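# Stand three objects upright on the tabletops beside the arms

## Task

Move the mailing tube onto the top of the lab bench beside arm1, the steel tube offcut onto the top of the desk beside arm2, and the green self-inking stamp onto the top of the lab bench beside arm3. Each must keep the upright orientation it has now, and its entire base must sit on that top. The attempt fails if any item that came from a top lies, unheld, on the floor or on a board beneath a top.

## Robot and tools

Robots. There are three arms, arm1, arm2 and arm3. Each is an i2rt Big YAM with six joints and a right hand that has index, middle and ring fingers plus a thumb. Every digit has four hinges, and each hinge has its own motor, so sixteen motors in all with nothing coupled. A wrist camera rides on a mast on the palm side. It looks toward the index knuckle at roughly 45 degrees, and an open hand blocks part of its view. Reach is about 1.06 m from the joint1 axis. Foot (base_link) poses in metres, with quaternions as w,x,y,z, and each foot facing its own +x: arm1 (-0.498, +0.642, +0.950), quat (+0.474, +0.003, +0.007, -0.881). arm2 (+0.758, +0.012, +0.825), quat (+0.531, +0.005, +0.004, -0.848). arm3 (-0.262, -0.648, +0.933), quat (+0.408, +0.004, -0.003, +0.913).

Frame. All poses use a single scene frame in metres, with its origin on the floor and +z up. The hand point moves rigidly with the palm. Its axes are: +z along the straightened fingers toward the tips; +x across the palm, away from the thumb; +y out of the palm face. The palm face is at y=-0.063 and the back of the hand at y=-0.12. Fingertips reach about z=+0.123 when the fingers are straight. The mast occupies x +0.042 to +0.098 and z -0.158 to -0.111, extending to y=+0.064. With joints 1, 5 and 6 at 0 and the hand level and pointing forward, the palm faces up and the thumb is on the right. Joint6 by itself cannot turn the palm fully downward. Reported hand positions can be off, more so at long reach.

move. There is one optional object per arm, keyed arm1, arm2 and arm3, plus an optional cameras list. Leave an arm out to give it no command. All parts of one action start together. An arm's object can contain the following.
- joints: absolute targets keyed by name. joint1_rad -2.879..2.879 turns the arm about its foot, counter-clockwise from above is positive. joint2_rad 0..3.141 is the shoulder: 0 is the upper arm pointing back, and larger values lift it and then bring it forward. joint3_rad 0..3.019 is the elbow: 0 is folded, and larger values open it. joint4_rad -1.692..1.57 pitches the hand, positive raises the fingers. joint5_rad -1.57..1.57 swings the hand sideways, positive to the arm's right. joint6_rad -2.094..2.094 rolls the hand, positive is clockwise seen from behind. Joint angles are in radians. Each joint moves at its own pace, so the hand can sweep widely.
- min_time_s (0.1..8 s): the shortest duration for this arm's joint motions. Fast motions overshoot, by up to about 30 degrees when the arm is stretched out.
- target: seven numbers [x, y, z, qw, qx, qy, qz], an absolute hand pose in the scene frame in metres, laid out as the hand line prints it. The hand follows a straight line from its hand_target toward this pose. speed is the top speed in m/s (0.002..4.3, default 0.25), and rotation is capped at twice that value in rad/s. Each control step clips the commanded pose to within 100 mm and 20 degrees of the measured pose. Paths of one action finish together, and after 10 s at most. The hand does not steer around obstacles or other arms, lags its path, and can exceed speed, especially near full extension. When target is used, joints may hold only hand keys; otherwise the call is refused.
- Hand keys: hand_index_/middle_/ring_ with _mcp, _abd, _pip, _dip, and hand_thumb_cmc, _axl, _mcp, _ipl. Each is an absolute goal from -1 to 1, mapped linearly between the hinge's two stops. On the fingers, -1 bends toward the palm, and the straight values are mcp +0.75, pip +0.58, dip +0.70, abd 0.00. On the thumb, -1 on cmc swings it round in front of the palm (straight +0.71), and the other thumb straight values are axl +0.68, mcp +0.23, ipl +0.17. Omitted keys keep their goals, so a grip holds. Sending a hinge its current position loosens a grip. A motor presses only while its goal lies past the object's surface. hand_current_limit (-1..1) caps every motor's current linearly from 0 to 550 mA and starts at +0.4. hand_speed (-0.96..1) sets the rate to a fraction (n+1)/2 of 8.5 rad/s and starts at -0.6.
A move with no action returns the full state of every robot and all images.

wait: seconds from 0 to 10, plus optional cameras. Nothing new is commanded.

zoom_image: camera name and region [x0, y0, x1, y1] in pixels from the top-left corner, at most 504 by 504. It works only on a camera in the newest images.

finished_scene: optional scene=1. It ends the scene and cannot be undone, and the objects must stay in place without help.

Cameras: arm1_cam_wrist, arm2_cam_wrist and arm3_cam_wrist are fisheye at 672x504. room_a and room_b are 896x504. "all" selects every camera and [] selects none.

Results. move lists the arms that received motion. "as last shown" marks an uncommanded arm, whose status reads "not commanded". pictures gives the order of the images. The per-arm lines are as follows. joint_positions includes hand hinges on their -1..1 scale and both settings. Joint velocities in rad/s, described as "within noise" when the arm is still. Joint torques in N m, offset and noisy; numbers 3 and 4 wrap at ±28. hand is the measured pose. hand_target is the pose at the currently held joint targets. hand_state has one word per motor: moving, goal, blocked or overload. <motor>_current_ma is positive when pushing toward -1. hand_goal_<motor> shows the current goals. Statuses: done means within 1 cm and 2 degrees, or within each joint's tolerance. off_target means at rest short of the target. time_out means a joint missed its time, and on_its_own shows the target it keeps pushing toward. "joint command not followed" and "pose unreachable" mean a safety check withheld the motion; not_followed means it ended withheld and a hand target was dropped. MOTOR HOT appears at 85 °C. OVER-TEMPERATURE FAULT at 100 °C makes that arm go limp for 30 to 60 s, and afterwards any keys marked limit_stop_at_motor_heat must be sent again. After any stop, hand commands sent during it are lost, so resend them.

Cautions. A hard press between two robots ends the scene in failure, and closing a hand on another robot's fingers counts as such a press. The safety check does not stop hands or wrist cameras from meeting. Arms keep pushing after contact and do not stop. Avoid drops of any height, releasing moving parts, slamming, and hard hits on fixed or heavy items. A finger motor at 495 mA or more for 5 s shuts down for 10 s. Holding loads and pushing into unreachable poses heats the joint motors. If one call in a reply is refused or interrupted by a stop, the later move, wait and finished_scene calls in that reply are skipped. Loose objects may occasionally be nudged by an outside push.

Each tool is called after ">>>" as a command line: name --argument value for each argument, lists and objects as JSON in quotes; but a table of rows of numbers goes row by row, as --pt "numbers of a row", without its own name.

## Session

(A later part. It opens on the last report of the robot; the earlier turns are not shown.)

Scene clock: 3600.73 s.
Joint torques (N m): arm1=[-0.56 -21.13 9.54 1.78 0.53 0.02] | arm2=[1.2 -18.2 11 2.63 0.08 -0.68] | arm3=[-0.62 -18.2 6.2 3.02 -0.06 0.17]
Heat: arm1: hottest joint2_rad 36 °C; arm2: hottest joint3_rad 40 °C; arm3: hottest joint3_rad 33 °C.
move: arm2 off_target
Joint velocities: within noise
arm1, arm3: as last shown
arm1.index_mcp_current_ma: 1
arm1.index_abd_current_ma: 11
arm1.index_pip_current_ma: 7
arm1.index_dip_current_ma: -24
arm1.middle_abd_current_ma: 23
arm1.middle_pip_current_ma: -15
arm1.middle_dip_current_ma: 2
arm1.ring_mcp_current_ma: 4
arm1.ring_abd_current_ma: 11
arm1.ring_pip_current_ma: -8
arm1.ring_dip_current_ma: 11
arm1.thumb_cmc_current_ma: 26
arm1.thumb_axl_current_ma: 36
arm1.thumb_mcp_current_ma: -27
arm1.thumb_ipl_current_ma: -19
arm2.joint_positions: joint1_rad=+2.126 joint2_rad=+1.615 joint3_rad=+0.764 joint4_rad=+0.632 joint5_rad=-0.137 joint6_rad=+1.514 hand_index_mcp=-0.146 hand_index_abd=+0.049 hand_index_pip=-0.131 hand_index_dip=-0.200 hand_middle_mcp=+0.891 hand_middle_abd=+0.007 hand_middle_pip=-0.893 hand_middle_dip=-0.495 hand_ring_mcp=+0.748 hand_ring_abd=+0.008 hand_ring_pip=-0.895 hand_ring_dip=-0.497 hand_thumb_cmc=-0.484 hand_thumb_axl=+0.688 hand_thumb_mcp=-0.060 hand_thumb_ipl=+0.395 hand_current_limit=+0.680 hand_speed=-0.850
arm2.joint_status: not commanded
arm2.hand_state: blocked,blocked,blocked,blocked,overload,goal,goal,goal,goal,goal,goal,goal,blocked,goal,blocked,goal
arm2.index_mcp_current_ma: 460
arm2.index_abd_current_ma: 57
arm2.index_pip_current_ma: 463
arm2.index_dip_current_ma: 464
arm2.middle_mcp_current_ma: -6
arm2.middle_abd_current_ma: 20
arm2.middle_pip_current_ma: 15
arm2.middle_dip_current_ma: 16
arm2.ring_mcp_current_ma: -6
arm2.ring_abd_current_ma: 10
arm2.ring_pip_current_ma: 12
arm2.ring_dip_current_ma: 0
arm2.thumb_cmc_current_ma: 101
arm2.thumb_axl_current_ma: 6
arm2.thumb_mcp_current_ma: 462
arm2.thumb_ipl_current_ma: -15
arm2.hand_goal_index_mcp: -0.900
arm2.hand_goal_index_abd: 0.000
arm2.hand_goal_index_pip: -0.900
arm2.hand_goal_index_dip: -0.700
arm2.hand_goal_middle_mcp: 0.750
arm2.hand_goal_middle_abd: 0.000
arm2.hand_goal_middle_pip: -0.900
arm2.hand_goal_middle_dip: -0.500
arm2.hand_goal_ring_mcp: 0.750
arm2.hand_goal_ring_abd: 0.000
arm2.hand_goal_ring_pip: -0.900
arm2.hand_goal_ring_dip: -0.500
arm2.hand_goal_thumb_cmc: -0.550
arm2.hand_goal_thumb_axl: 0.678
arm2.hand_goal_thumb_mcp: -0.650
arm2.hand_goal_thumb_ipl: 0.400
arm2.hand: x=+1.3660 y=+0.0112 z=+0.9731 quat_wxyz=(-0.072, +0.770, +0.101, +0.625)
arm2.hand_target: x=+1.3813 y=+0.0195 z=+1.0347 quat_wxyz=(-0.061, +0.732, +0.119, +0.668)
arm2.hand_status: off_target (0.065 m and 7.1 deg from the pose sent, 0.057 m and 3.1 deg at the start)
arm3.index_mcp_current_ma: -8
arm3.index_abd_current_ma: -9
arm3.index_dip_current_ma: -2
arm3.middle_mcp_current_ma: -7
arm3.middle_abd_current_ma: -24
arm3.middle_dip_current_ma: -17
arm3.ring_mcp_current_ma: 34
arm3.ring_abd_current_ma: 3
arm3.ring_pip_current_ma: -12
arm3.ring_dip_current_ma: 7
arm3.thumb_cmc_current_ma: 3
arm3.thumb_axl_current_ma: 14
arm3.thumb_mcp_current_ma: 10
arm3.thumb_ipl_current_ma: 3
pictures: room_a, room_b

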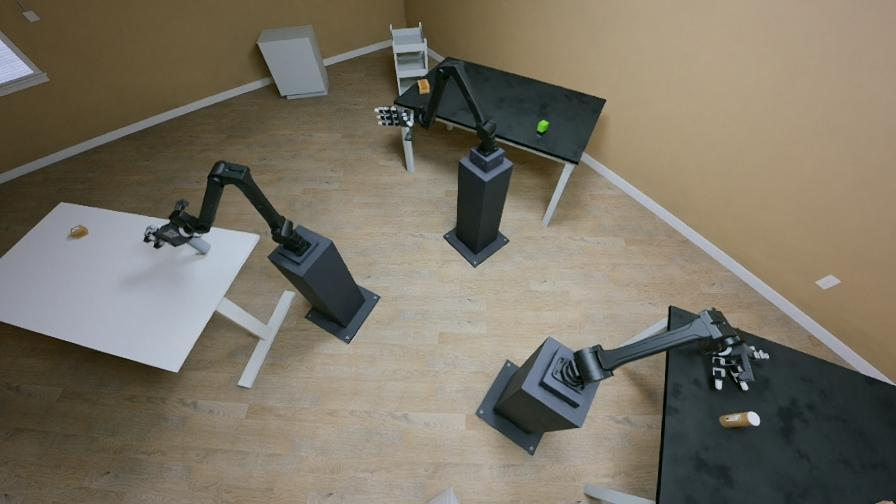

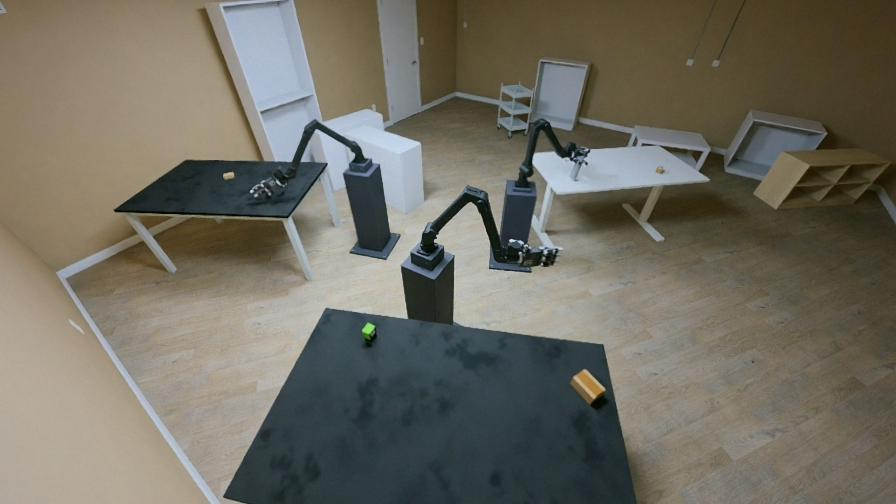

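>>> move --arm2 '{"target": [1.3850, 0.0200, 1.0250, -0.0650, 0.7132, 0.1190, 0.6884], "speed": 0.05}' --cameras '["room_b", "room_a", "arm2_cam_wrist"]'

>>> zoom_image --camera "room_b" --region '[550, 120, 630, 200]'

>>> zoom_image --camera "room_a" --region '[130, 200, 230, 280]'

Scene clock: 3610.17 s.
Joint torques (N m): arm1=[-0.56 -21.19 9.52 1.78 0.53 0.02] | arm2=[0.85 -15.33 8.96 4.34 -0.07 -0.59] | arm3=[-0.91 -18.2 6.16 3.02 -0.05 0.18]
Heat: arm1: hottest joint2_rad 36 °C; arm2: hottest joint3_rad 40 °C; arm3: hottest joint3_rad 33 °C.
move: arm2 off_target
Joint velocities: within noise
arm1, arm3: as last shown
arm1.index_mcp_current_ma: -11
arm1.index_abd_current_ma: 12
arm1.index_pip_current_ma: 0
arm1.index_dip_current_ma: -10
arm1.middle_mcp_current_ma: -10
arm1.middle_abd_current_ma: 17
arm1.middle_pip_current_ma: -18
arm1.middle_dip_current_ma: -3
arm1.ring_mcp_current_ma: 7
arm1.ring_abd_current_ma: 7
arm1.ring_pip_current_ma: -10
arm1.ring_dip_current_ma: 0
arm1.thumb_cmc_current_ma: 20
arm1.thumb_axl_current_ma: 28
arm1.thumb_mcp_current_ma: -25
arm1.thumb_ipl_current_ma: -23
arm2.joint_positions: joint1_rad=+2.127 joint2_rad=+1.634 joint3_rad=+0.764 joint4_rad=+0.721 joint5_rad=-0.142 joint6_rad=+1.514 hand_index_mcp=-0.147 hand_index_abd=+0.049 hand_index_pip=-0.131 hand_index_dip=-0.200 hand_middle_mcp=+0.891 hand_middle_abd=+0.007 hand_middle_pip=-0.893 hand_middle_dip=-0.495 hand_ring_mcp=+0.748 hand_ring_abd=+0.008 hand_ring_pip=-0.895 hand_ring_dip=-0.497 hand_thumb_cmc=-0.484 hand_thumb_axl=+0.688 hand_thumb_mcp=-0.060 hand_thumb_ipl=+0.395 hand_current_limit=+0.680 hand_speed=-0.850
arm2.joint_status: not commanded
arm2.hand_state: blocked,blocked,blocked,blocked,overload,goal,goal,goal,goal,goal,goal,goal,blocked,goal,blocked,goal
arm2.index_mcp_current_ma: 469
arm2.index_abd_current_ma: 37
arm2.index_pip_current_ma: 455
arm2.index_dip_current_ma: 459
arm2.middle_mcp_current_ma: -6
arm2.middle_abd_current_ma: 11
arm2.middle_pip_current_ma: 15
arm2.middle_dip_current_ma: 9
arm2.ring_mcp_current_ma: -13
arm2.ring_abd_current_ma: 16
arm2.ring_pip_current_ma: 7
arm2.ring_dip_current_ma: 19
arm2.thumb_cmc_current_ma: 95
arm2.thumb_axl_current_ma: 8
arm2.thumb_mcp_current_ma: 463
arm2.thumb_ipl_current_ma: -7
arm2.hand_goal_index_mcp: -0.900
arm2.hand_goal_index_abd: 0.000
arm2.hand_goal_index_pip: -0.900
arm2.hand_goal_index_dip: -0.700
arm2.hand_goal_middle_mcp: 0.750
arm2.hand_goal_middle_abd: 0.000
arm2.hand_goal_middle_pip: -0.900
arm2.hand_goal_middle_dip: -0.500
arm2.hand_goal_ring_mcp: 0.750
arm2.hand_goal_ring_abd: 0.000
arm2.hand_goal_ring_pip: -0.900
arm2.hand_goal_ring_dip: -0.500
arm2.hand_goal_thumb_cmc: -0.550
arm2.hand_goal_thumb_axl: 0.678
arm2.hand_goal_thumb_mcp: -0.650
arm2.hand_goal_thumb_ipl: 0.400
arm2.hand: x=+1.3722 y=+0.0128 z=+0.9841 quat_wxyz=(-0.073, +0.748, +0.103, +0.652)
arm2.hand_target: x=+1.3829 y=+0.0198 z=+1.0248 quat_wxyz=(-0.065, +0.713, +0.118, +0.688)
arm2.hand_status: off_target (0.043 m and 6.1 deg from the pose sent, 0.056 m and 10.0 deg at the start)
arm3.index_mcp_current_ma: 5
arm3.index_abd_current_ma: 5
arm3.index_pip_current_ma: 6
arm3.index_dip_current_ma: -7
arm3.middle_mcp_current_ma: 8
arm3.middle_abd_current_ma: -17
arm3.middle_pip_current_ma: -11
arm3.middle_dip_current_ma: -20
arm3.ring_mcp_current_ma: 5
arm3.ring_abd_current_ma: 2
arm3.ring_pip_current_ma: -5
arm3.ring_dip_current_ma: -10
arm3.thumb_cmc_current_ma: -1
arm3.thumb_axl_current_ma: -5
arm3.thumb_mcp_current_ma: 7
arm3.thumb_ipl_current_ma: 8
pictures: arm2_cam_wrist, room_a, room_b
arm2_cam_wrist: T_world_to_cam=[[0.08906, -0.61692, -0.78197, 0.69634], [-0.91992, 0.25005, -0.30204, 1.49702], [0.38187, 0.74625, -0.54524, 0.1271]] pos_world=[1.26659, -0.03959, 1.06599]

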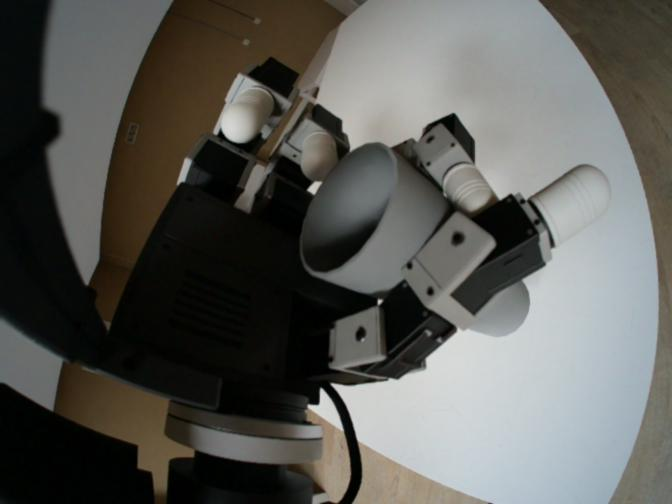

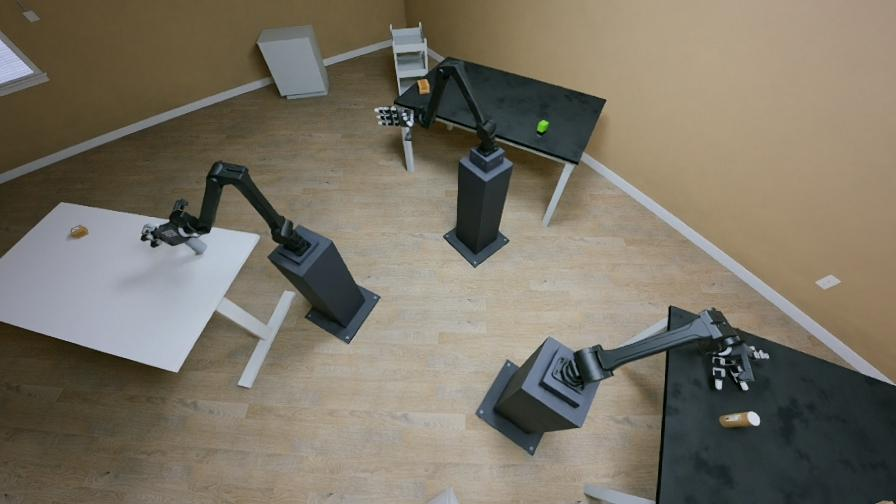

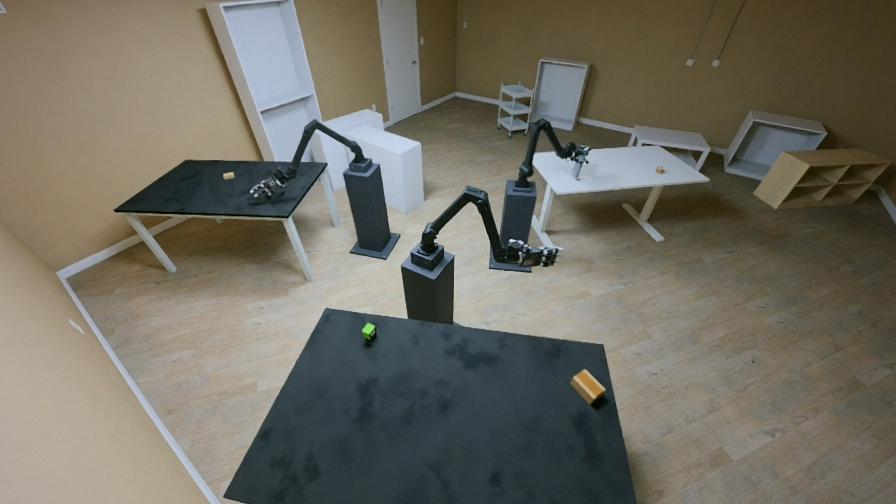

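Scaled by 6.300 from the camera's image (finer frame: 1280x720).

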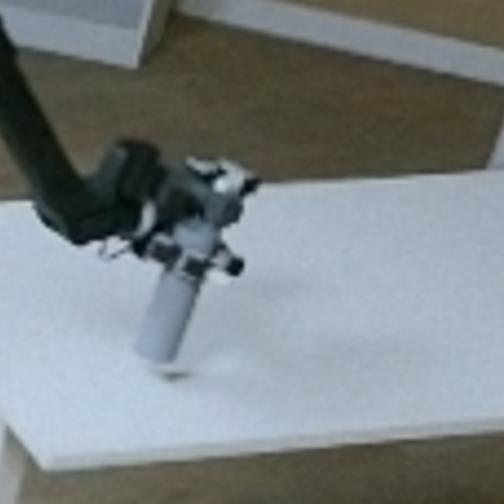

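Scaled by 5.040 from the camera's image (finer frame: 1280x720).

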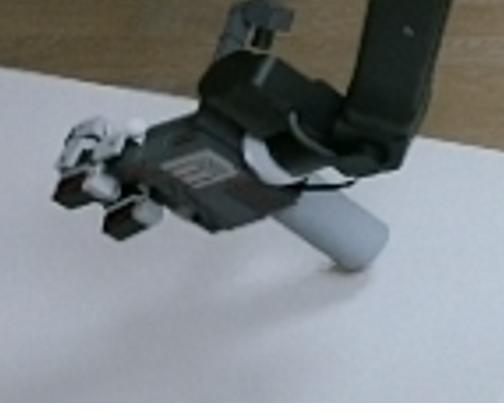

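>>> move --arm2 '{"target": [1.3850, 0.0200, 1.0100, -0.0650, 0.7132, 0.1190, 0.6884], "speed": 0.04}'

>>> move --arm2 '{"target": [1.3850, 0.0200, 0.9980, -0.0650, 0.7132, 0.1190, 0.6884], "speed": 0.04}' --cameras '["room_b", "room_a", "arm2_cam_wrist"]'

>>> zoom_image --camera "room_b" --region '[550, 120, 630, 200]'

>>> zoom_image --camera "room_a" --region '[130, 200, 230, 280]'

Scene clock: 3615.90 s.
Joint torques (N m): arm1=[-0.62 -21.13 9.52 1.78 0.53 0.01] | arm2=[0.91 -16.15 7.94 4.36 -0.1 -0.61] | arm3=[-0.79 -18.2 6.2 2.96 -0.05 0.17]
Heat: arm1: hottest joint2_rad 36 °C; arm2: hottest joint3_rad 40 °C; arm3: hottest joint3_rad 33 °C.
move: arm2 off_target
Joint velocities: within noise
arm1: as last shown
arm1.index_mcp_current_ma: -9
arm1.index_abd_current_ma: 8
arm1.index_pip_current_ma: 7
arm1.index_dip_current_ma: -16
arm1.middle_mcp_current_ma: -17
arm1.middle_abd_current_ma: 22
arm1.middle_pip_current_ma: -11
arm1.middle_dip_current_ma: -5
arm1.ring_mcp_current_ma: 2
arm1.ring_abd_current_ma: 18
arm1.ring_pip_current_ma: 3
arm1.ring_dip_current_ma: 2
arm1.thumb_cmc_current_ma: 32
arm1.thumb_axl_current_ma: 18
arm1.thumb_mcp_current_ma: -19
arm1.thumb_ipl_current_ma: -20
arm2.joint_positions: joint1_rad=+2.127 joint2_rad=+1.672 joint3_rad=+0.764 joint4_rad=+0.768 joint5_rad=-0.142 joint6_rad=+1.514 hand_index_mcp=-0.147 hand_index_abd=+0.049 hand_index_pip=-0.131 hand_index_dip=-0.200 hand_middle_mcp=+0.891 hand_middle_abd=+0.007 hand_middle_pip=-0.893 hand_middle_dip=-0.495 hand_ring_mcp=+0.748 hand_ring_abd=+0.008 hand_ring_pip=-0.895 hand_ring_dip=-0.497 hand_thumb_cmc=-0.484 hand_thumb_axl=+0.688 hand_thumb_mcp=-0.060 hand_thumb_ipl=+0.395 hand_current_limit=+0.680 hand_speed=-0.850
arm2.joint_status: not commanded
arm2.hand_state: blocked,blocked,blocked,blocked,overload,goal,goal,goal,goal,goal,goal,goal,blocked,goal,blocked,goal
arm2.index_mcp_current_ma: 472
arm2.index_abd_current_ma: 46
arm2.index_pip_current_ma: 464
arm2.index_dip_current_ma: 460
arm2.middle_mcp_current_ma: 0
arm2.middle_abd_current_ma: 7
arm2.middle_pip_current_ma: 16
arm2.middle_dip_current_ma: 11
arm2.ring_mcp_current_ma: -7
arm2.ring_abd_current_ma: 23
arm2.ring_pip_current_ma: 7
arm2.ring_dip_current_ma: 13
arm2.thumb_cmc_current_ma: 104
arm2.thumb_axl_current_ma: 2
arm2.thumb_mcp_current_ma: 467
arm2.thumb_ipl_current_ma: -23
arm2.hand_goal_index_mcp: -0.900
arm2.hand_goal_index_abd: 0.000
arm2.hand_goal_index_pip: -0.900
arm2.hand_goal_index_dip: -0.700
arm2.hand_goal_middle_mcp: 0.750
arm2.hand_goal_middle_abd: 0.000
arm2.hand_goal_middle_pip: -0.900
arm2.hand_goal_middle_dip: -0.500
arm2.hand_goal_ring_mcp: 0.750
arm2.hand_goal_ring_abd: 0.000
arm2.hand_goal_ring_pip: -0.900
arm2.hand_goal_ring_dip: -0.500
arm2.hand_goal_thumb_cmc: -0.550
arm2.hand_goal_thumb_axl: 0.678
arm2.hand_goal_thumb_mcp: -0.650
arm2.hand_goal_thumb_ipl: 0.400
arm2.hand: x=+1.3756 y=+0.0134 z=+0.9731 quat_wxyz=(-0.073, +0.745, +0.103, +0.655)
arm2.hand_target: x=+1.3835 y=+0.0198 z=+1.0098 quat_wxyz=(-0.065, +0.713, +0.118, +0.688)
arm2.hand_status: off_target (0.039 m and 5.7 deg from the pose sent, 0.030 m and 6.1 deg at the start)
arm3.joint_positions: joint1_rad=-2.839 joint2_rad=+2.198 joint3_rad=+0.987 joint4_rad=+1.187 joint5_rad=-0.308 joint6_rad=-1.590 hand_index_mcp=+0.741 hand_index_abd=-0.031 hand_index_pip=+0.566 hand_index_dip=+0.689 hand_middle_mcp=+0.739 hand_middle_abd=-0.042 hand_middle_pip=+0.565 hand_middle_dip=+0.683 hand_ring_mcp=+0.740 hand_ring_abd=-0.050 hand_ring_pip=+0.568 hand_ring_dip=+0.689 hand_thumb_cmc=-0.596 hand_thumb_axl=+0.684 hand_thumb_mcp=+0.588 hand_thumb_ipl=+0.408 hand_current_limit=+0.600 hand_speed=-0.800
arm3.joint_status: not commanded
arm3.hand_state: goal,blocked,goal,goal,goal,blocked,goal,goal,goal,blocked,goal,goal,blocked,goal,goal,goal
arm3.index_mcp_current_ma: -7
arm3.index_abd_current_ma: -2
arm3.index_pip_current_ma: -8
arm3.index_dip_current_ma: -14
arm3.middle_mcp_current_ma: 2
arm3.middle_abd_current_ma: -20
arm3.middle_pip_current_ma: -6
arm3.middle_dip_current_ma: -5
arm3.ring_mcp_current_ma: 3
arm3.ring_abd_current_ma: 2
arm3.ring_pip_current_ma: -6
arm3.ring_dip_current_ma: 2
arm3.thumb_cmc_current_ma: 3
arm3.thumb_axl_current_ma: 5
arm3.thumb_mcp_current_ma: 12
arm3.thumb_ipl_current_ma: -4
arm3.hand_goal_index_mcp: 0.750
arm3.hand_goal_index_abd: 0.000
arm3.hand_goal_index_pip: 0.578
arm3.hand_goal_index_dip: 0.696
arm3.hand_goal_middle_mcp: 0.750
arm3.hand_goal_middle_abd: 0.000
arm3.hand_goal_middle_pip: 0.578
arm3.hand_goal_middle_dip: 0.696
arm3.hand_goal_ring_mcp: 0.750
arm3.hand_goal_ring_abd: 0.000
arm3.hand_goal_ring_pip: 0.578
arm3.hand_goal_ring_dip: 0.696
arm3.hand_goal_thumb_cmc: -0.550
arm3.hand_goal_thumb_axl: 0.678
arm3.hand_goal_thumb_mcp: 0.600
arm3.hand_goal_thumb_ipl: 0.400
arm3.hand: x=+0.3628 y=-0.8660 z=+0.9842 quat_wxyz=(+0.692, +0.081, +0.713, -0.082)
arm3.hand_target: x=+0.3661 y=-0.8685 z=+0.9889 quat_wxyz=(+0.702, +0.080, +0.703, -0.081)
arm3.hand_status: not commanded
pictures: none

Scene clock: 3616.90 s.
Joint torques (N m): arm1=[-0.62 -21.13 9.52 1.78 0.53 0.02] | arm2=[1.08 -15.79 7.75 4.29 -0.1 -0.6] | arm3=[-0.85 -18.08 6.22 3 -0.05 0.17]
Heat: arm1: hottest joint2_rad 36 °C; arm2: hottest joint3_rad 40 °C; arm3: hottest joint3_rad 33 °C.
move: arm2 off_target
Joint velocities: within noise
arm1, arm3: as last shown
arm1.index_mcp_current_ma: -13
arm1.index_abd_current_ma: 9
arm1.index_pip_current_ma: 5
arm1.index_dip_current_ma: -18
arm1.middle_mcp_current_ma: -16
arm1.middle_abd_current_ma: 5
arm1.middle_pip_current_ma: -22
arm1.middle_dip_current_ma: -1
arm1.ring_mcp_current_ma: 3
arm1.ring_abd_current_ma: 15
arm1.ring_pip_current_ma: -13
arm1.ring_dip_current_ma: 0
arm1.thumb_cmc_current_ma: 26
arm1.thumb_axl_current_ma: 25
arm1.thumb_mcp_current_ma: -27
arm2.joint_positions: joint1_rad=+2.127 joint2_rad=+1.701 joint3_rad=+0.757 joint4_rad=+0.805 joint5_rad=-0.142 joint6_rad=+1.514 hand_index_mcp=-0.147 hand_index_abd=+0.049 hand_index_pip=-0.131 hand_index_dip=-0.200 hand_middle_mcp=+0.891 hand_middle_abd=+0.007 hand_middle_pip=-0.893 hand_middle_dip=-0.495 hand_ring_mcp=+0.748 hand_ring_abd=+0.008 hand_ring_pip=-0.895 hand_ring_dip=-0.497 hand_thumb_cmc=-0.484 hand_thumb_axl=+0.688 hand_thumb_mcp=-0.060 hand_thumb_ipl=+0.395 hand_current_limit=+0.680 hand_speed=-0.850
arm2.joint_status: not commanded
arm2.hand_state: blocked,blocked,blocked,blocked,overload,goal,goal,goal,goal,goal,goal,goal,blocked,goal,blocked,goal
arm2.index_mcp_current_ma: 475
arm2.index_abd_current_ma: 53
arm2.index_pip_current_ma: 455
arm2.index_dip_current_ma: 461
arm2.middle_mcp_current_ma: -2
arm2.middle_abd_current_ma: 7
arm2.middle_pip_current_ma: 13
arm2.middle_dip_current_ma: 8
arm2.ring_mcp_current_ma: -12
arm2.ring_abd_current_ma: 4
arm2.ring_pip_current_ma: 5
arm2.ring_dip_current_ma: 4
arm2.thumb_cmc_current_ma: 97
arm2.thumb_axl_current_ma: 8
arm2.thumb_mcp_current_ma: 451
arm2.thumb_ipl_current_ma: -7
arm2.hand_goal_index_mcp: -0.900
arm2.hand_goal_index_abd: 0.000
arm2.hand_goal_index_pip: -0.900
arm2.hand_goal_index_dip: -0.700
arm2.hand_goal_middle_mcp: 0.750
arm2.hand_goal_middle_abd: 0.000
arm2.hand_goal_middle_pip: -0.900
arm2.hand_goal_middle_dip: -0.500
arm2.hand_goal_ring_mcp: 0.750
arm2.hand_goal_ring_abd: 0.000
arm2.hand_goal_ring_pip: -0.900
arm2.hand_goal_ring_dip: -0.500
arm2.hand_goal_thumb_cmc: -0.550
arm2.hand_goal_thumb_axl: 0.678
arm2.hand_goal_thumb_mcp: -0.650
arm2.hand_goal_thumb_ipl: 0.400
arm2.hand: x=+1.3757 y=+0.0136 z=+0.9625 quat_wxyz=(-0.073, +0.744, +0.103, +0.656)
arm2.hand_target: x=+1.3837 y=+0.0198 z=+0.9977 quat_wxyz=(-0.065, +0.713, +0.118, +0.688)
arm2.hand_status: off_target (0.037 m and 5.6 deg from the pose sent, 0.027 m and 5.7 deg at the start)
arm3.index_mcp_current_ma: -4
arm3.index_abd_current_ma: -3
arm3.index_pip_current_ma: -3
arm3.index_dip_current_ma: -4
arm3.middle_mcp_current_ma: -7
arm3.middle_abd_current_ma: -11
arm3.middle_pip_current_ma: -8
arm3.middle_dip_current_ma: -11
arm3.ring_mcp_current_ma: 6
arm3.ring_abd_current_ma: -22
arm3.ring_pip_current_ma: 0
arm3.ring_dip_current_ma: 3
arm3.thumb_cmc_current_ma: -5
arm3.thumb_axl_current_ma: 11
arm3.thumb_mcp_current_ma: 10
arm3.thumb_ipl_current_ma: 3
pictures: arm2_cam_wrist, room_a, room_b
arm2_cam_wrist: T_world_to_cam=[[0.09744, -0.61596, -0.78173, 0.66785], [-0.91692, 0.24985, -0.31116, 1.49828], [0.38698, 0.7471, -0.54044, 0.10174]] pos_world=[1.26936, -0.039, 1.04327]

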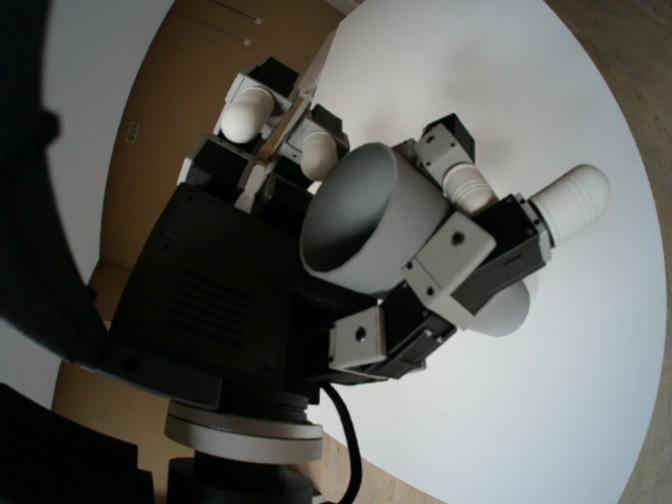

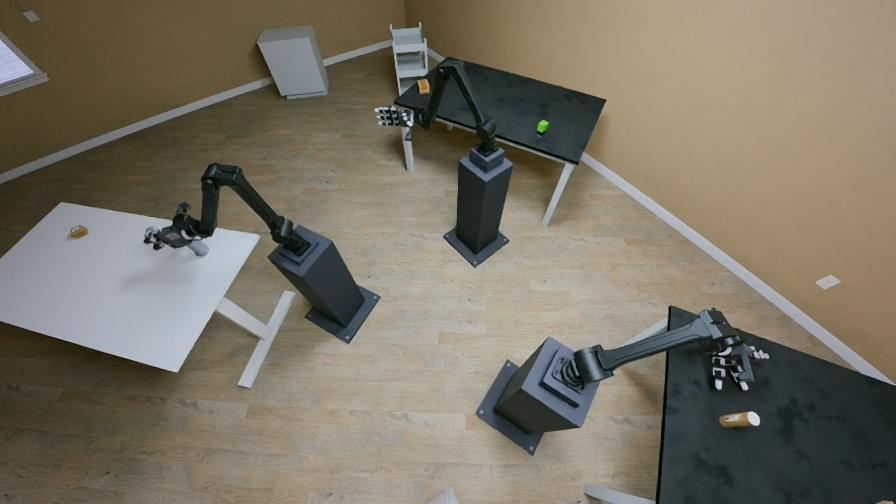

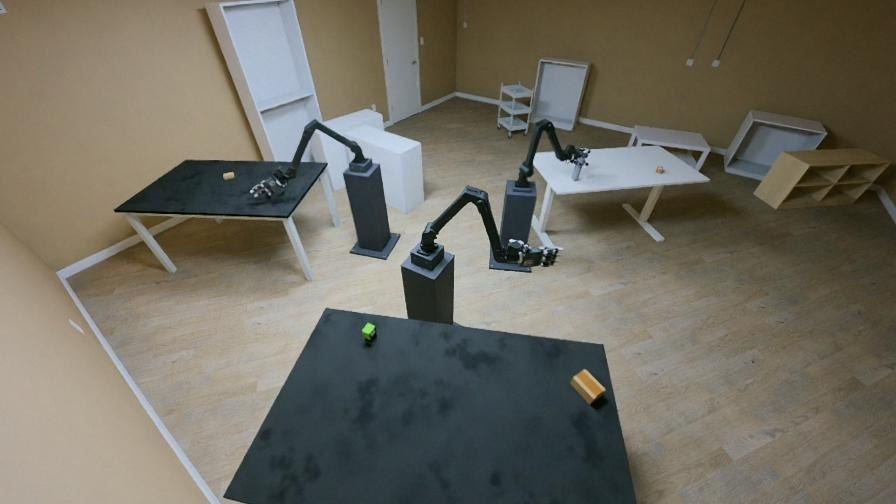

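Scaled by 6.300 from the camera's image (finer frame: 1280x720).

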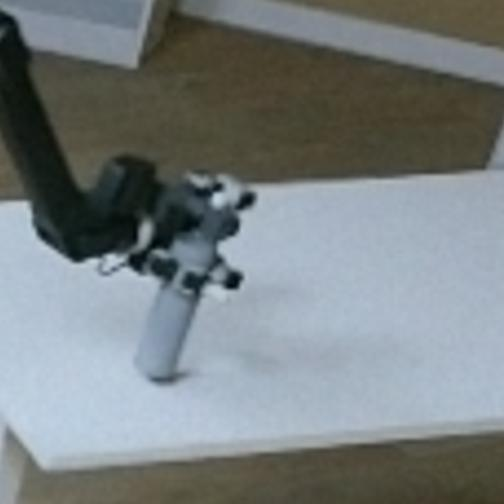

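Scaled by 5.040 from the camera's image (finer frame: 1280x720).

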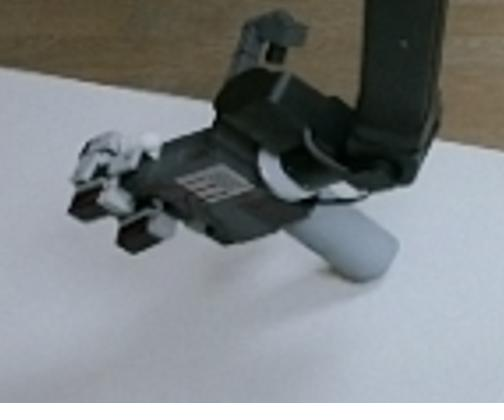

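>>> move --arm2 '{"target": [1.3850, 0.0200, 0.9870, -0.0650, 0.7132, 0.1190, 0.6884], "speed": 0.03}'

>>> move --arm2 '{"target": [1.3850, 0.0200, 0.9770, -0.0650, 0.7132, 0.1190, 0.6884], "speed": 0.03}' --cameras '["room_b", "room_a", "arm2_cam_wrist"]'

>>> zoom_image --camera "room_b" --region '[550, 120, 630, 200]'

>>> zoom_image --camera "arm2_cam_wrist" --region '[400, 180, 640, 400]'

Scene clock: 3620.97 s.
Joint torques (N m): arm1=[-0.56 -21.13 9.52 1.78 0.53 0.01] | arm2=[0.91 -16.26 7.27 4.31 -0.09 -0.6] | arm3=[-0.67 -18.26 6.24 3 -0.06 0.18]
Heat: arm1: hottest joint2_rad 36 °C; arm2: hottest joint3_rad 40 °C; arm3: hottest joint3_rad 33 °C.
move: arm2 off_target
Joint velocities: within noise
arm1, arm3: as last shown
arm1.index_abd_current_ma: 15
arm1.index_pip_current_ma: -6
arm1.index_dip_current_ma: -11
arm1.middle_mcp_current_ma: -14
arm1.middle_abd_current_ma: 13
arm1.middle_pip_current_ma: -8
arm1.middle_dip_current_ma: -7
arm1.ring_mcp_current_ma: 2
arm1.ring_pip_current_ma: -10
arm1.ring_dip_current_ma: 8
arm1.thumb_cmc_current_ma: 36
arm1.thumb_axl_current_ma: 18
arm1.thumb_mcp_current_ma: -30
arm2.joint_positions: joint1_rad=+2.127 joint2_rad=+1.729 joint3_rad=+0.755 joint4_rad=+0.839 joint5_rad=-0.143 joint6_rad=+1.514 hand_index_mcp=-0.147 hand_index_abd=+0.049 hand_index_pip=-0.131 hand_index_dip=-0.200 hand_middle_mcp=+0.891 hand_middle_abd=+0.007 hand_middle_pip=-0.893 hand_middle_dip=-0.495 hand_ring_mcp=+0.748 hand_ring_abd=+0.008 hand_ring_pip=-0.895 hand_ring_dip=-0.497 hand_thumb_cmc=-0.484 hand_thumb_axl=+0.688 hand_thumb_mcp=-0.060 hand_thumb_ipl=+0.395 hand_current_limit=+0.680 hand_speed=-0.850
arm2.joint_status: not commanded
arm2.hand_state: blocked,blocked,blocked,blocked,overload,goal,goal,goal,goal,goal,goal,goal,blocked,goal,blocked,goal
arm2.index_mcp_current_ma: 470
arm2.index_abd_current_ma: 41
arm2.index_pip_current_ma: 448
arm2.index_dip_current_ma: 459
arm2.middle_mcp_current_ma: -6
arm2.middle_abd_current_ma: -2
arm2.middle_pip_current_ma: 12
arm2.middle_dip_current_ma: 7
arm2.ring_mcp_current_ma: -6
arm2.ring_abd_current_ma: 5
arm2.ring_pip_current_ma: 12
arm2.ring_dip_current_ma: 9
arm2.thumb_cmc_current_ma: 104
arm2.thumb_axl_current_ma: 21
arm2.thumb_mcp_current_ma: 458
arm2.thumb_ipl_current_ma: -13
arm2.hand_goal_index_mcp: -0.900
arm2.hand_goal_index_abd: 0.000
arm2.hand_goal_index_pip: -0.900
arm2.hand_goal_index_dip: -0.700
arm2.hand_goal_middle_mcp: 0.750
arm2.hand_goal_middle_abd: 0.000
arm2.hand_goal_middle_pip: -0.900
arm2.hand_goal_middle_dip: -0.500
arm2.hand_goal_ring_mcp: 0.750
arm2.hand_goal_ring_abd: 0.000
arm2.hand_goal_ring_pip: -0.900
arm2.hand_goal_ring_dip: -0.500
arm2.hand_goal_thumb_cmc: -0.550
arm2.hand_goal_thumb_axl: 0.678
arm2.hand_goal_thumb_mcp: -0.650
arm2.hand_goal_thumb_ipl: 0.400
arm2.hand: x=+1.3766 y=+0.0138 z=+0.9533 quat_wxyz=(-0.073, +0.743, +0.103, +0.657)
arm2.hand_target: x=+1.3839 y=+0.0199 z=+0.9870 quat_wxyz=(-0.065, +0.713, +0.118, +0.688)
arm2.hand_status: off_target (0.035 m and 5.4 deg from the pose sent, 0.027 m and 5.5 deg at the start)
arm3.index_mcp_current_ma: 0
arm3.index_abd_current_ma: 0
arm3.index_pip_current_ma: -17
arm3.index_dip_current_ma: -24
arm3.middle_mcp_current_ma: 0
arm3.middle_abd_current_ma: 5
arm3.middle_pip_current_ma: 2
arm3.middle_dip_current_ma: 7
arm3.ring_mcp_current_ma: 12
arm3.ring_abd_current_ma: -4
arm3.ring_pip_current_ma: -22
arm3.ring_dip_current_ma: -7
arm3.thumb_cmc_current_ma: -2
arm3.thumb_axl_current_ma: 5
arm3.thumb_mcp_current_ma: -2
arm3.thumb_ipl_current_ma: 11
pictures: none

Scene clock: 3621.93 s.
Joint torques (N m): arm1=[-0.56 -21.13 9.52 1.77 0.53 0.02] | arm2=[1.2 -15.97 7.06 4.36 -0.1 -0.59] | arm3=[-0.67 -18.26 6.22 2.97 -0.05 0.18]
Heat: arm1: hottest joint2_rad 36 °C; arm2: hottest joint3_rad 40 °C; arm3: hottest joint3_rad 33 °C.
move: arm2 off_target
Joint velocities: within noise
arm1, arm3: as last shown
arm1.index_mcp_current_ma: -10
arm1.index_abd_current_ma: 12
arm1.index_pip_current_ma: 2
arm1.index_dip_current_ma: -9
arm1.middle_mcp_current_ma: -5
arm1.middle_abd_current_ma: 17
arm1.middle_pip_current_ma: -16
arm1.middle_dip_current_ma: -1
arm1.ring_mcp_current_ma: 13
arm1.ring_abd_current_ma: 12
arm1.ring_pip_current_ma: -4
arm1.ring_dip_current_ma: 0
arm1.thumb_cmc_current_ma: 27
arm1.thumb_axl_current_ma: 25
arm1.thumb_mcp_current_ma: -32
arm1.thumb_ipl_current_ma: -22
arm2.joint_positions: joint1_rad=+2.127 joint2_rad=+1.754 joint3_rad=+0.750 joint4_rad=+0.869 joint5_rad=-0.143 joint6_rad=+1.514 hand_index_mcp=-0.147 hand_index_abd=+0.049 hand_index_pip=-0.131 hand_index_dip=-0.200 hand_middle_mcp=+0.891 hand_middle_abd=+0.007 hand_middle_pip=-0.893 hand_middle_dip=-0.495 hand_ring_mcp=+0.748 hand_ring_abd=+0.008 hand_ring_pip=-0.895 hand_ring_dip=-0.497 hand_thumb_cmc=-0.485 hand_thumb_axl=+0.688 hand_thumb_mcp=-0.060 hand_thumb_ipl=+0.394 hand_current_limit=+0.680 hand_speed=-0.850
arm2.joint_status: not commanded
arm2.hand_state: blocked,blocked,blocked,blocked,overload,goal,goal,goal,goal,goal,goal,goal,blocked,goal,blocked,goal
arm2.index_mcp_current_ma: 471
arm2.index_abd_current_ma: 41
arm2.index_pip_current_ma: 461
arm2.index_dip_current_ma: 464
arm2.middle_mcp_current_ma: -3
arm2.middle_abd_current_ma: 15
arm2.middle_pip_current_ma: 22
arm2.middle_dip_current_ma: 11
arm2.ring_mcp_current_ma: -14
arm2.ring_abd_current_ma: 12
arm2.ring_pip_current_ma: 6
arm2.ring_dip_current_ma: 3
arm2.thumb_cmc_current_ma: 99
arm2.thumb_axl_current_ma: 10
arm2.thumb_mcp_current_ma: 463
arm2.thumb_ipl_current_ma: -18
arm2.hand_goal_index_mcp: -0.900
arm2.hand_goal_index_abd: 0.000
arm2.hand_goal_index_pip: -0.900
arm2.hand_goal_index_dip: -0.700
arm2.hand_goal_middle_mcp: 0.750
arm2.hand_goal_middle_abd: 0.000
arm2.hand_goal_middle_pip: -0.900
arm2.hand_goal_middle_dip: -0.500
arm2.hand_goal_ring_mcp: 0.750
arm2.hand_goal_ring_abd: 0.000
arm2.hand_goal_ring_pip: -0.900
arm2.hand_goal_ring_dip: -0.500
arm2.hand_goal_thumb_cmc: -0.550
arm2.hand_goal_thumb_axl: 0.678
arm2.hand_goal_thumb_mcp: -0.650
arm2.hand_goal_thumb_ipl: 0.400
arm2.hand: x=+1.3762 y=+0.0140 z=+0.9439 quat_wxyz=(-0.073, +0.743, +0.104, +0.657)
arm2.hand_target: x=+1.3839 y=+0.0199 z=+0.9768 quat_wxyz=(-0.065, +0.713, +0.118, +0.688)
arm2.hand_status: off_target (0.035 m and 5.3 deg from the pose sent, 0.026 m and 5.4 deg at the start)
arm3.index_mcp_current_ma: -9
arm3.index_abd_current_ma: 7
arm3.index_pip_current_ma: -2
arm3.index_dip_current_ma: -11
arm3.middle_abd_current_ma: -23
arm3.middle_pip_current_ma: -4
arm3.middle_dip_current_ma: -16
arm3.ring_mcp_current_ma: 10
arm3.ring_abd_current_ma: -5
arm3.ring_pip_current_ma: -1
arm3.ring_dip_current_ma: -1
arm3.thumb_cmc_current_ma: 3
arm3.thumb_axl_current_ma: -2
arm3.thumb_mcp_current_ma: 5
arm3.thumb_ipl_current_ma: -7
pictures: arm2_cam_wrist, room_a, room_b
arm2_cam_wrist: T_world_to_cam=[[0.10118, -0.61547, -0.78164, 0.64835], [-0.91581, 0.24932, -0.31486, 1.49473], [0.38866, 0.74769, -0.53842, 0.08703]] pos_world=[1.26946, -0.0387, 1.02427]

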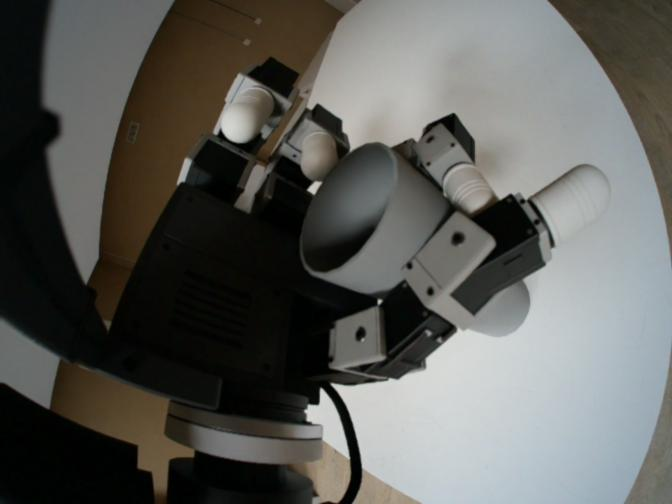

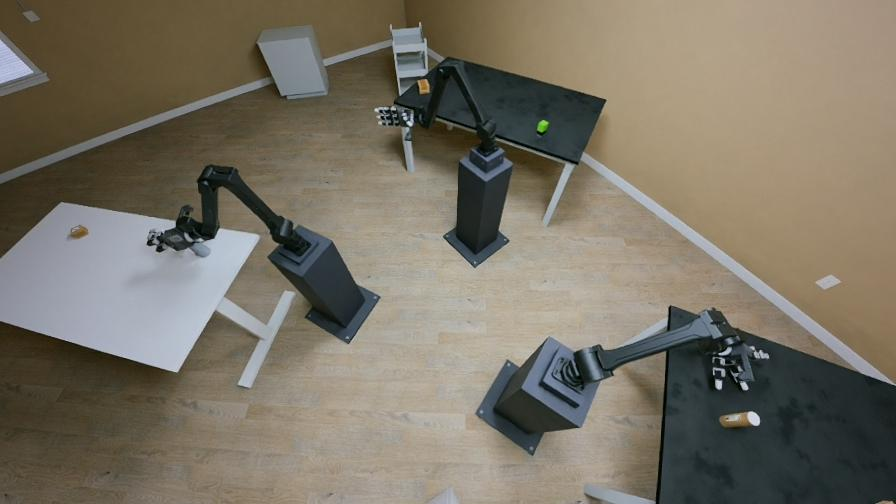

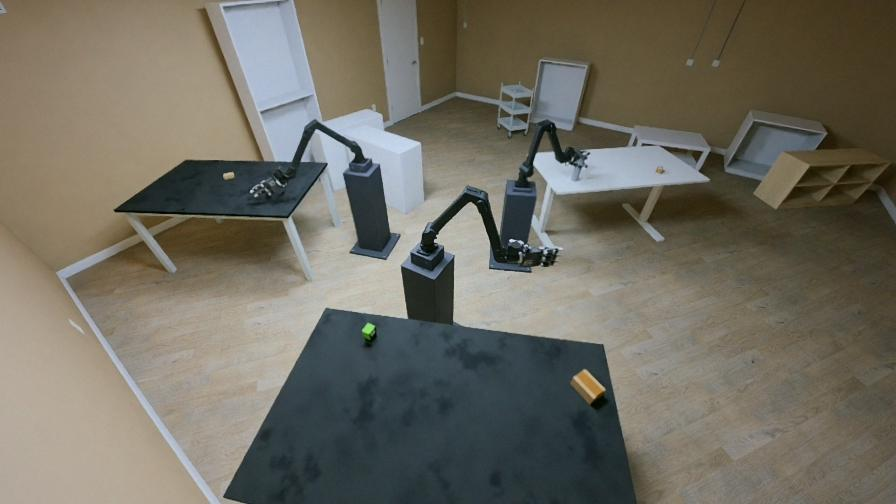

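Scaled by 6.300 from the camera's image (finer frame: 1280x720).

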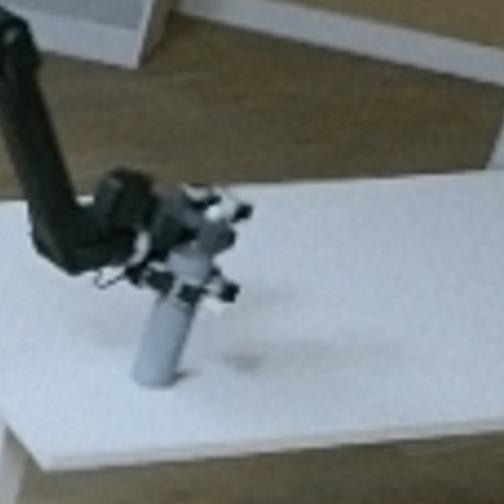

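Scaled by 2.100 from the camera's image (finer frame: 960x720).

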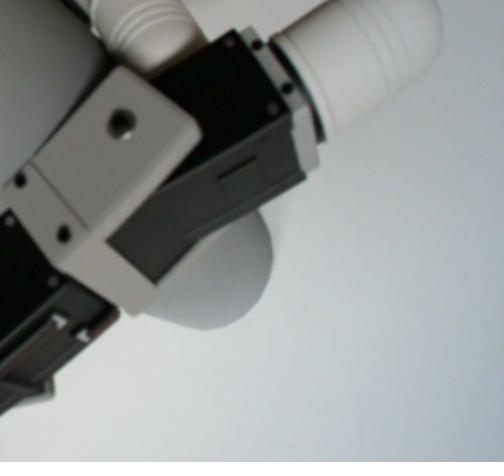

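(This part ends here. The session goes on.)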